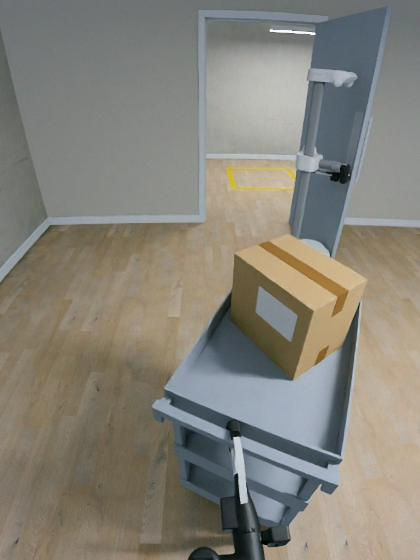

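Emit:
{"op": "move", "data": {"blocking": false, "r2": {"base":{"translate_m":0.0,"strafe_m":-0.28},"pace":"slow"}, "cameras": []}}

Emit:
{"op": "wait", "data": {"seconds": 9, "cameras": ["r2_head_camera"]}}

Scene clock: 969.13 s.
move: r2 moving
r1: as last shown
r1.base_tilt: forward=-1.6 right=+1.3
r1.lidar_m: 2.19 0.25 0.25 0.25 0.39 3.92 1.31 2.33 2.79 1.44 1.44 3.45
r1.motor_effort: lift_m=+19(19) arm_m=+4(4) wheel_0=+4(4) wheel_1=+1(2) wheel_2=-4(4)
r1.servo_current: wrist_yaw_rad=39(72) wrist_pitch_rad=46(46) wrist_roll_rad=46(72) gripper_m=39(46)
r1.wrist_depth_mm: - 137 - 1430 - - - / - 138 - 1464 - - - / 110 138 205 1464 - - - / 124 139 237 - - - - / - - - - - - - / - - 193 - 187 - - / - 1921 1756 137 - 1863 -
r2.base_odometry: x=+0.016 y=-1.220 heading=-2.077
r2.turned_by_wheels: +0.001
r2.turned_by_imu: +0.001
r2.base_tilt: forward=-0.7 right=+0.0
r2.lidar_m: 0.42 2.59 1.95 1.85 1.98 2.54 2.45 2.58 2.98 2.86 3.02 0.38
r2.base_status: translate_m moving; strafe_m moving
r2.joint_positions: lift_m=+0.650 arm_m=+0.000 wrist_yaw_rad=+0.004 wrist_pitch_rad=-0.009 wrist_roll_rad=+1.569 gripper_m=+0.011
r2.joint_status: not commanded
r2.measured_speeds: translate_m=-0.001 strafe_m=-0.056 rotate_rad=+0.003 lift_m=+0.000 arm_m=+0.000 wrist_yaw_rad=+0.000 wrist_pitch_rad=+0.000 wrist_roll_rad=+0.000
r2.motor_effort: lift_m=+13(14) arm_m=+4(4) wheel_0=+9(15) wheel_1=-7(9) wheel_2=-1(8)
r2.servo_current: wrist_yaw_rad=59(59) wrist_pitch_rad=52(59) wrist_roll_rad=59(59) gripper_m=65(65)
r2.hand_pose: x=+0.4596 y=-0.0864 z=+0.8312 quat_wxyz=(+0.708, +0.706, -0.002, +0.004) (m; r2's base frame)
r2.wrist_depth_mm: - 421 116 166 165 - - / - 427 123 178 177 732 - / - - 480 193 192 - - / - - 580 206 208 - - / - - - 224 228 - 521 / - - 183 191 182 1921 480 / - - - - - 1756 1229
pictures: none
No camera images: "cameras" was empty.

Scene clock: 972.57 s.
earlier move: r2 done
r1.base_odometry: x=-1.752 y=+2.063 heading=-3.100
r1.turned_by_wheels: +0.000
r1.turned_by_imu: +0.000
r1.base_tilt: forward=-1.6 right=+1.2
r1.lidar_m: 2.22 0.25 0.27 0.25 0.39 3.92 1.30 2.34 2.76 1.41 1.30 3.42
r1.base_status: not commanded
r1.joint_positions: lift_m=+0.700 arm_m=+0.000 wrist_yaw_rad=+3.090 wrist_pitch_rad=+0.002 wrist_roll_rad=+0.000 gripper_m=+0.056
r1.joint_status: not commanded
r1.measured_speeds: all 0
r1.motor_effort: lift_m=+19(19) arm_m=+4(4) wheel_0=+4(5) wheel_1=+2(2) wheel_2=-4(4)
r1.servo_current: wrist_yaw_rad=59(72) wrist_pitch_rad=39(52) wrist_roll_rad=52(72) gripper_m=46(52)
r1.hand_pose: x=-0.1126 y=+0.1021 z=+0.8776 quat_wxyz=(+0.026, -0.001, +0.000, +1.000) (m; r1's base frame)
r1.wrist_depth_mm: - 137 - 1397 - - - / - 137 - 1464 - - - / 110 137 205 1499 - - - / 123 138 238 - - - - / - - - - - - - / - - 194 - 187 - - / - 1921 1808 137 - 1921 -
r2.base_odometry: x=-0.216 y=-1.091 heading=-2.078
r2.turned_by_wheels: +0.000
r2.turned_by_imu: +0.000
r2.base_tilt: forward=-0.7 right=+0.1
r2.lidar_m: 0.41 0.45 2.18 2.13 2.24 2.55 2.46 2.61 2.71 2.60 2.76 0.42
r2.base_status: done
r2.joint_positions: lift_m=+0.650 arm_m=+0.000 wrist_yaw_rad=+0.005 wrist_pitch_rad=-0.009 wrist_roll_rad=+1.569 gripper_m=+0.011
r2.joint_status: not commanded
r2.measured_speeds: all 0
r2.motor_effort: lift_m=+13(14) arm_m=+3(4) wheel_0=+6(16) wheel_1=-4(9) wheel_2=+0(8)
r2.servo_current: wrist_yaw_rad=46(65) wrist_pitch_rad=46(65) wrist_roll_rad=52(59) gripper_m=59(72)
r2.hand_pose: x=+0.4597 y=-0.0859 z=+0.8312 quat_wxyz=(+0.708, +0.706, -0.001, +0.005) (m; r2's base frame)
r2.wrist_depth_mm: - - - 218 219 1863 - / - - 591 222 222 798 - / - - 452 226 226 798 - / - - 484 230 231 809 - / - - 544 233 235 842 - / - - 182 189 184 - - / - - - - - 1708 496
wait: 3.43 of 9 s (r2 has come to rest)
pictures: r2_head_camera
Images, in order (width x height): r2_head_camera 420x560.

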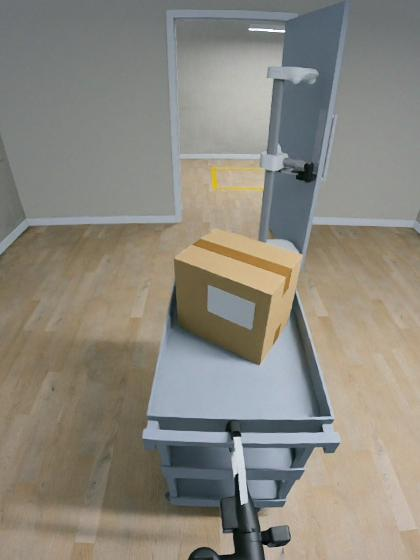

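Emit:
{"op": "move", "data": {"blocking": false, "r2": {"base":{"translate_m":0.3,"strafe_m":-0.05},"pace":"slow"}, "cameras": []}}

Emit:
{"op": "wait", "data": {"seconds": 9, "cameras": ["r2_head_camera"]}}

Scene clock: 1004.67 s.
move: r2 moving
r1: as last shown
r1.lidar_m: 2.20 0.25 0.26 0.25 0.39 3.92 1.28 2.35 2.80 1.40 1.28 3.46
r1.motor_effort: lift_m=+19(19) arm_m=+4(4) wheel_0=+4(4) wheel_1=+2(2) wheel_2=-4(4)
r1.servo_current: wrist_yaw_rad=65(65) wrist_pitch_rad=46(46) wrist_roll_rad=26(59) gripper_m=46(46)
r1.wrist_depth_mm: - 137 - 1464 - - - / - 137 - 1464 - - - / 110 138 205 1499 - - - / 124 139 237 - - - - / - - - - - - - / - - 195 - 187 - - / - 1983 1808 137 - 1921 -
r2.base_odometry: x=-0.224 y=-1.100 heading=-2.077
r2.turned_by_wheels: +0.000
r2.turned_by_imu: +0.001
r2.base_tilt: forward=-0.7 right=+0.0
r2.lidar_m: 0.40 0.46 2.23 2.14 2.23 2.53 2.46 2.61 2.70 2.61 2.72 0.43
r2.base_status: translate_m moving; strafe_m moving
r2.joint_positions: lift_m=+0.650 arm_m=+0.000 wrist_yaw_rad=+0.003 wrist_pitch_rad=-0.009 wrist_roll_rad=+1.569 gripper_m=+0.011
r2.joint_status: not commanded
r2.measured_speeds: translate_m=+0.048 strafe_m=-0.008 rotate_rad=-0.002 lift_m=+0.000 arm_m=+0.000 wrist_yaw_rad=-0.007 wrist_pitch_rad=+0.000 wrist_roll_rad=+0.000
r2.motor_effort: lift_m=+13(13) arm_m=+4(4) wheel_0=+10(10) wheel_1=+7(7) wheel_2=-10(13)
r2.servo_current: wrist_yaw_rad=46(59) wrist_pitch_rad=59(65) wrist_roll_rad=46(59) gripper_m=65(72)
r2.hand_pose: x=+0.4595 y=-0.0866 z=+0.8312 quat_wxyz=(+0.708, +0.706, -0.002, +0.004) (m; r2's base frame)
r2.wrist_depth_mm: - - - 220 220 1863 - / - - 597 224 224 1756 - / - - 449 227 228 798 - / - - 484 230 230 820 - / - - 544 234 235 831 - / - - 182 189 184 - - / - - - - - 1661 480
pictures: none
No camera images: "cameras" was empty.

Scene clock: 1008.47 s.
earlier move: r2 done
r1.base_odometry: x=-1.752 y=+2.063 heading=-3.100
r1.turned_by_wheels: +0.000
r1.turned_by_imu: +0.000
r1.base_tilt: forward=-1.6 right=+1.2
r1.lidar_m: 2.22 0.25 0.25 0.25 0.40 3.92 1.33 2.34 2.76 1.07 1.03 3.46
r1.base_status: not commanded
r1.joint_positions: lift_m=+0.700 arm_m=+0.000 wrist_yaw_rad=+3.090 wrist_pitch_rad=+0.002 wrist_roll_rad=+0.000 gripper_m=+0.056
r1.joint_status: not commanded
r1.measured_speeds: all 0
r1.motor_effort: lift_m=+19(19) arm_m=+4(4) wheel_0=+4(5) wheel_1=+1(2) wheel_2=-4(4)
r1.servo_current: wrist_yaw_rad=39(65) wrist_pitch_rad=46(52) wrist_roll_rad=59(65) gripper_m=39(52)
r1.hand_pose: x=-0.1126 y=+0.1021 z=+0.8776 quat_wxyz=(+0.026, -0.001, +0.000, +1.000) (m; r1's base frame)
r1.wrist_depth_mm: - 137 - 1430 - - - / - 137 - 1464 - - - / 110 138 204 1499 - - - / 124 139 238 - - - - / - - - - - - - / - - 195 - 187 - - / - 1983 1863 137 - 1921 -
r2.base_odometry: x=-0.405 y=-1.329 heading=-2.078
r2.turned_by_wheels: -0.001
r2.turned_by_imu: -0.001
r2.base_tilt: forward=-0.7 right=+0.1
r2.lidar_m: 0.41 2.99 2.26 2.18 2.24 2.87 2.77 2.91 2.66 2.56 2.71 0.40
r2.base_status: done
r2.joint_positions: lift_m=+0.650 arm_m=+0.000 wrist_yaw_rad=-0.004 wrist_pitch_rad=-0.009 wrist_roll_rad=+1.569 gripper_m=+0.011
r2.joint_status: not commanded
r2.measured_speeds: all 0
r2.motor_effort: lift_m=+13(14) arm_m=+4(4) wheel_0=+2(10) wheel_1=+3(8) wheel_2=-9(15)
r2.servo_current: wrist_yaw_rad=52(65) wrist_pitch_rad=52(65) wrist_roll_rad=52(59) gripper_m=65(72)
r2.hand_pose: x=+0.4589 y=-0.0886 z=+0.8312 quat_wxyz=(+0.708, +0.706, -0.005, +0.002) (m; r2's base frame)
r2.wrist_depth_mm: - - - 208 210 1808 - / - - 517 216 214 741 - / - 473 445 220 221 809 - / - - 496 227 228 820 - / - - 569 230 233 831 - / - - 182 189 185 - - / - - - - - 1756 488
wait: 3.80 of 9 s (r2 has come to rest)
pictures: r2_head_camera
Images, in order (width x height): r2_head_camera 420x560.

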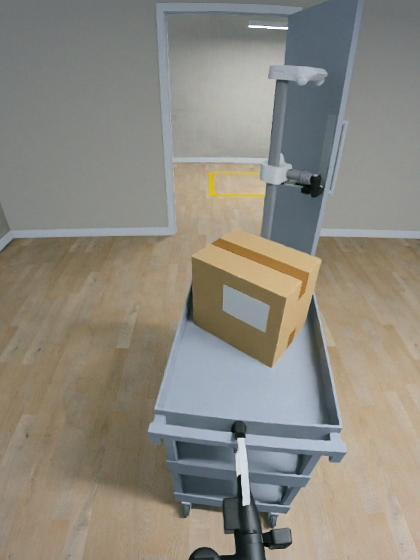

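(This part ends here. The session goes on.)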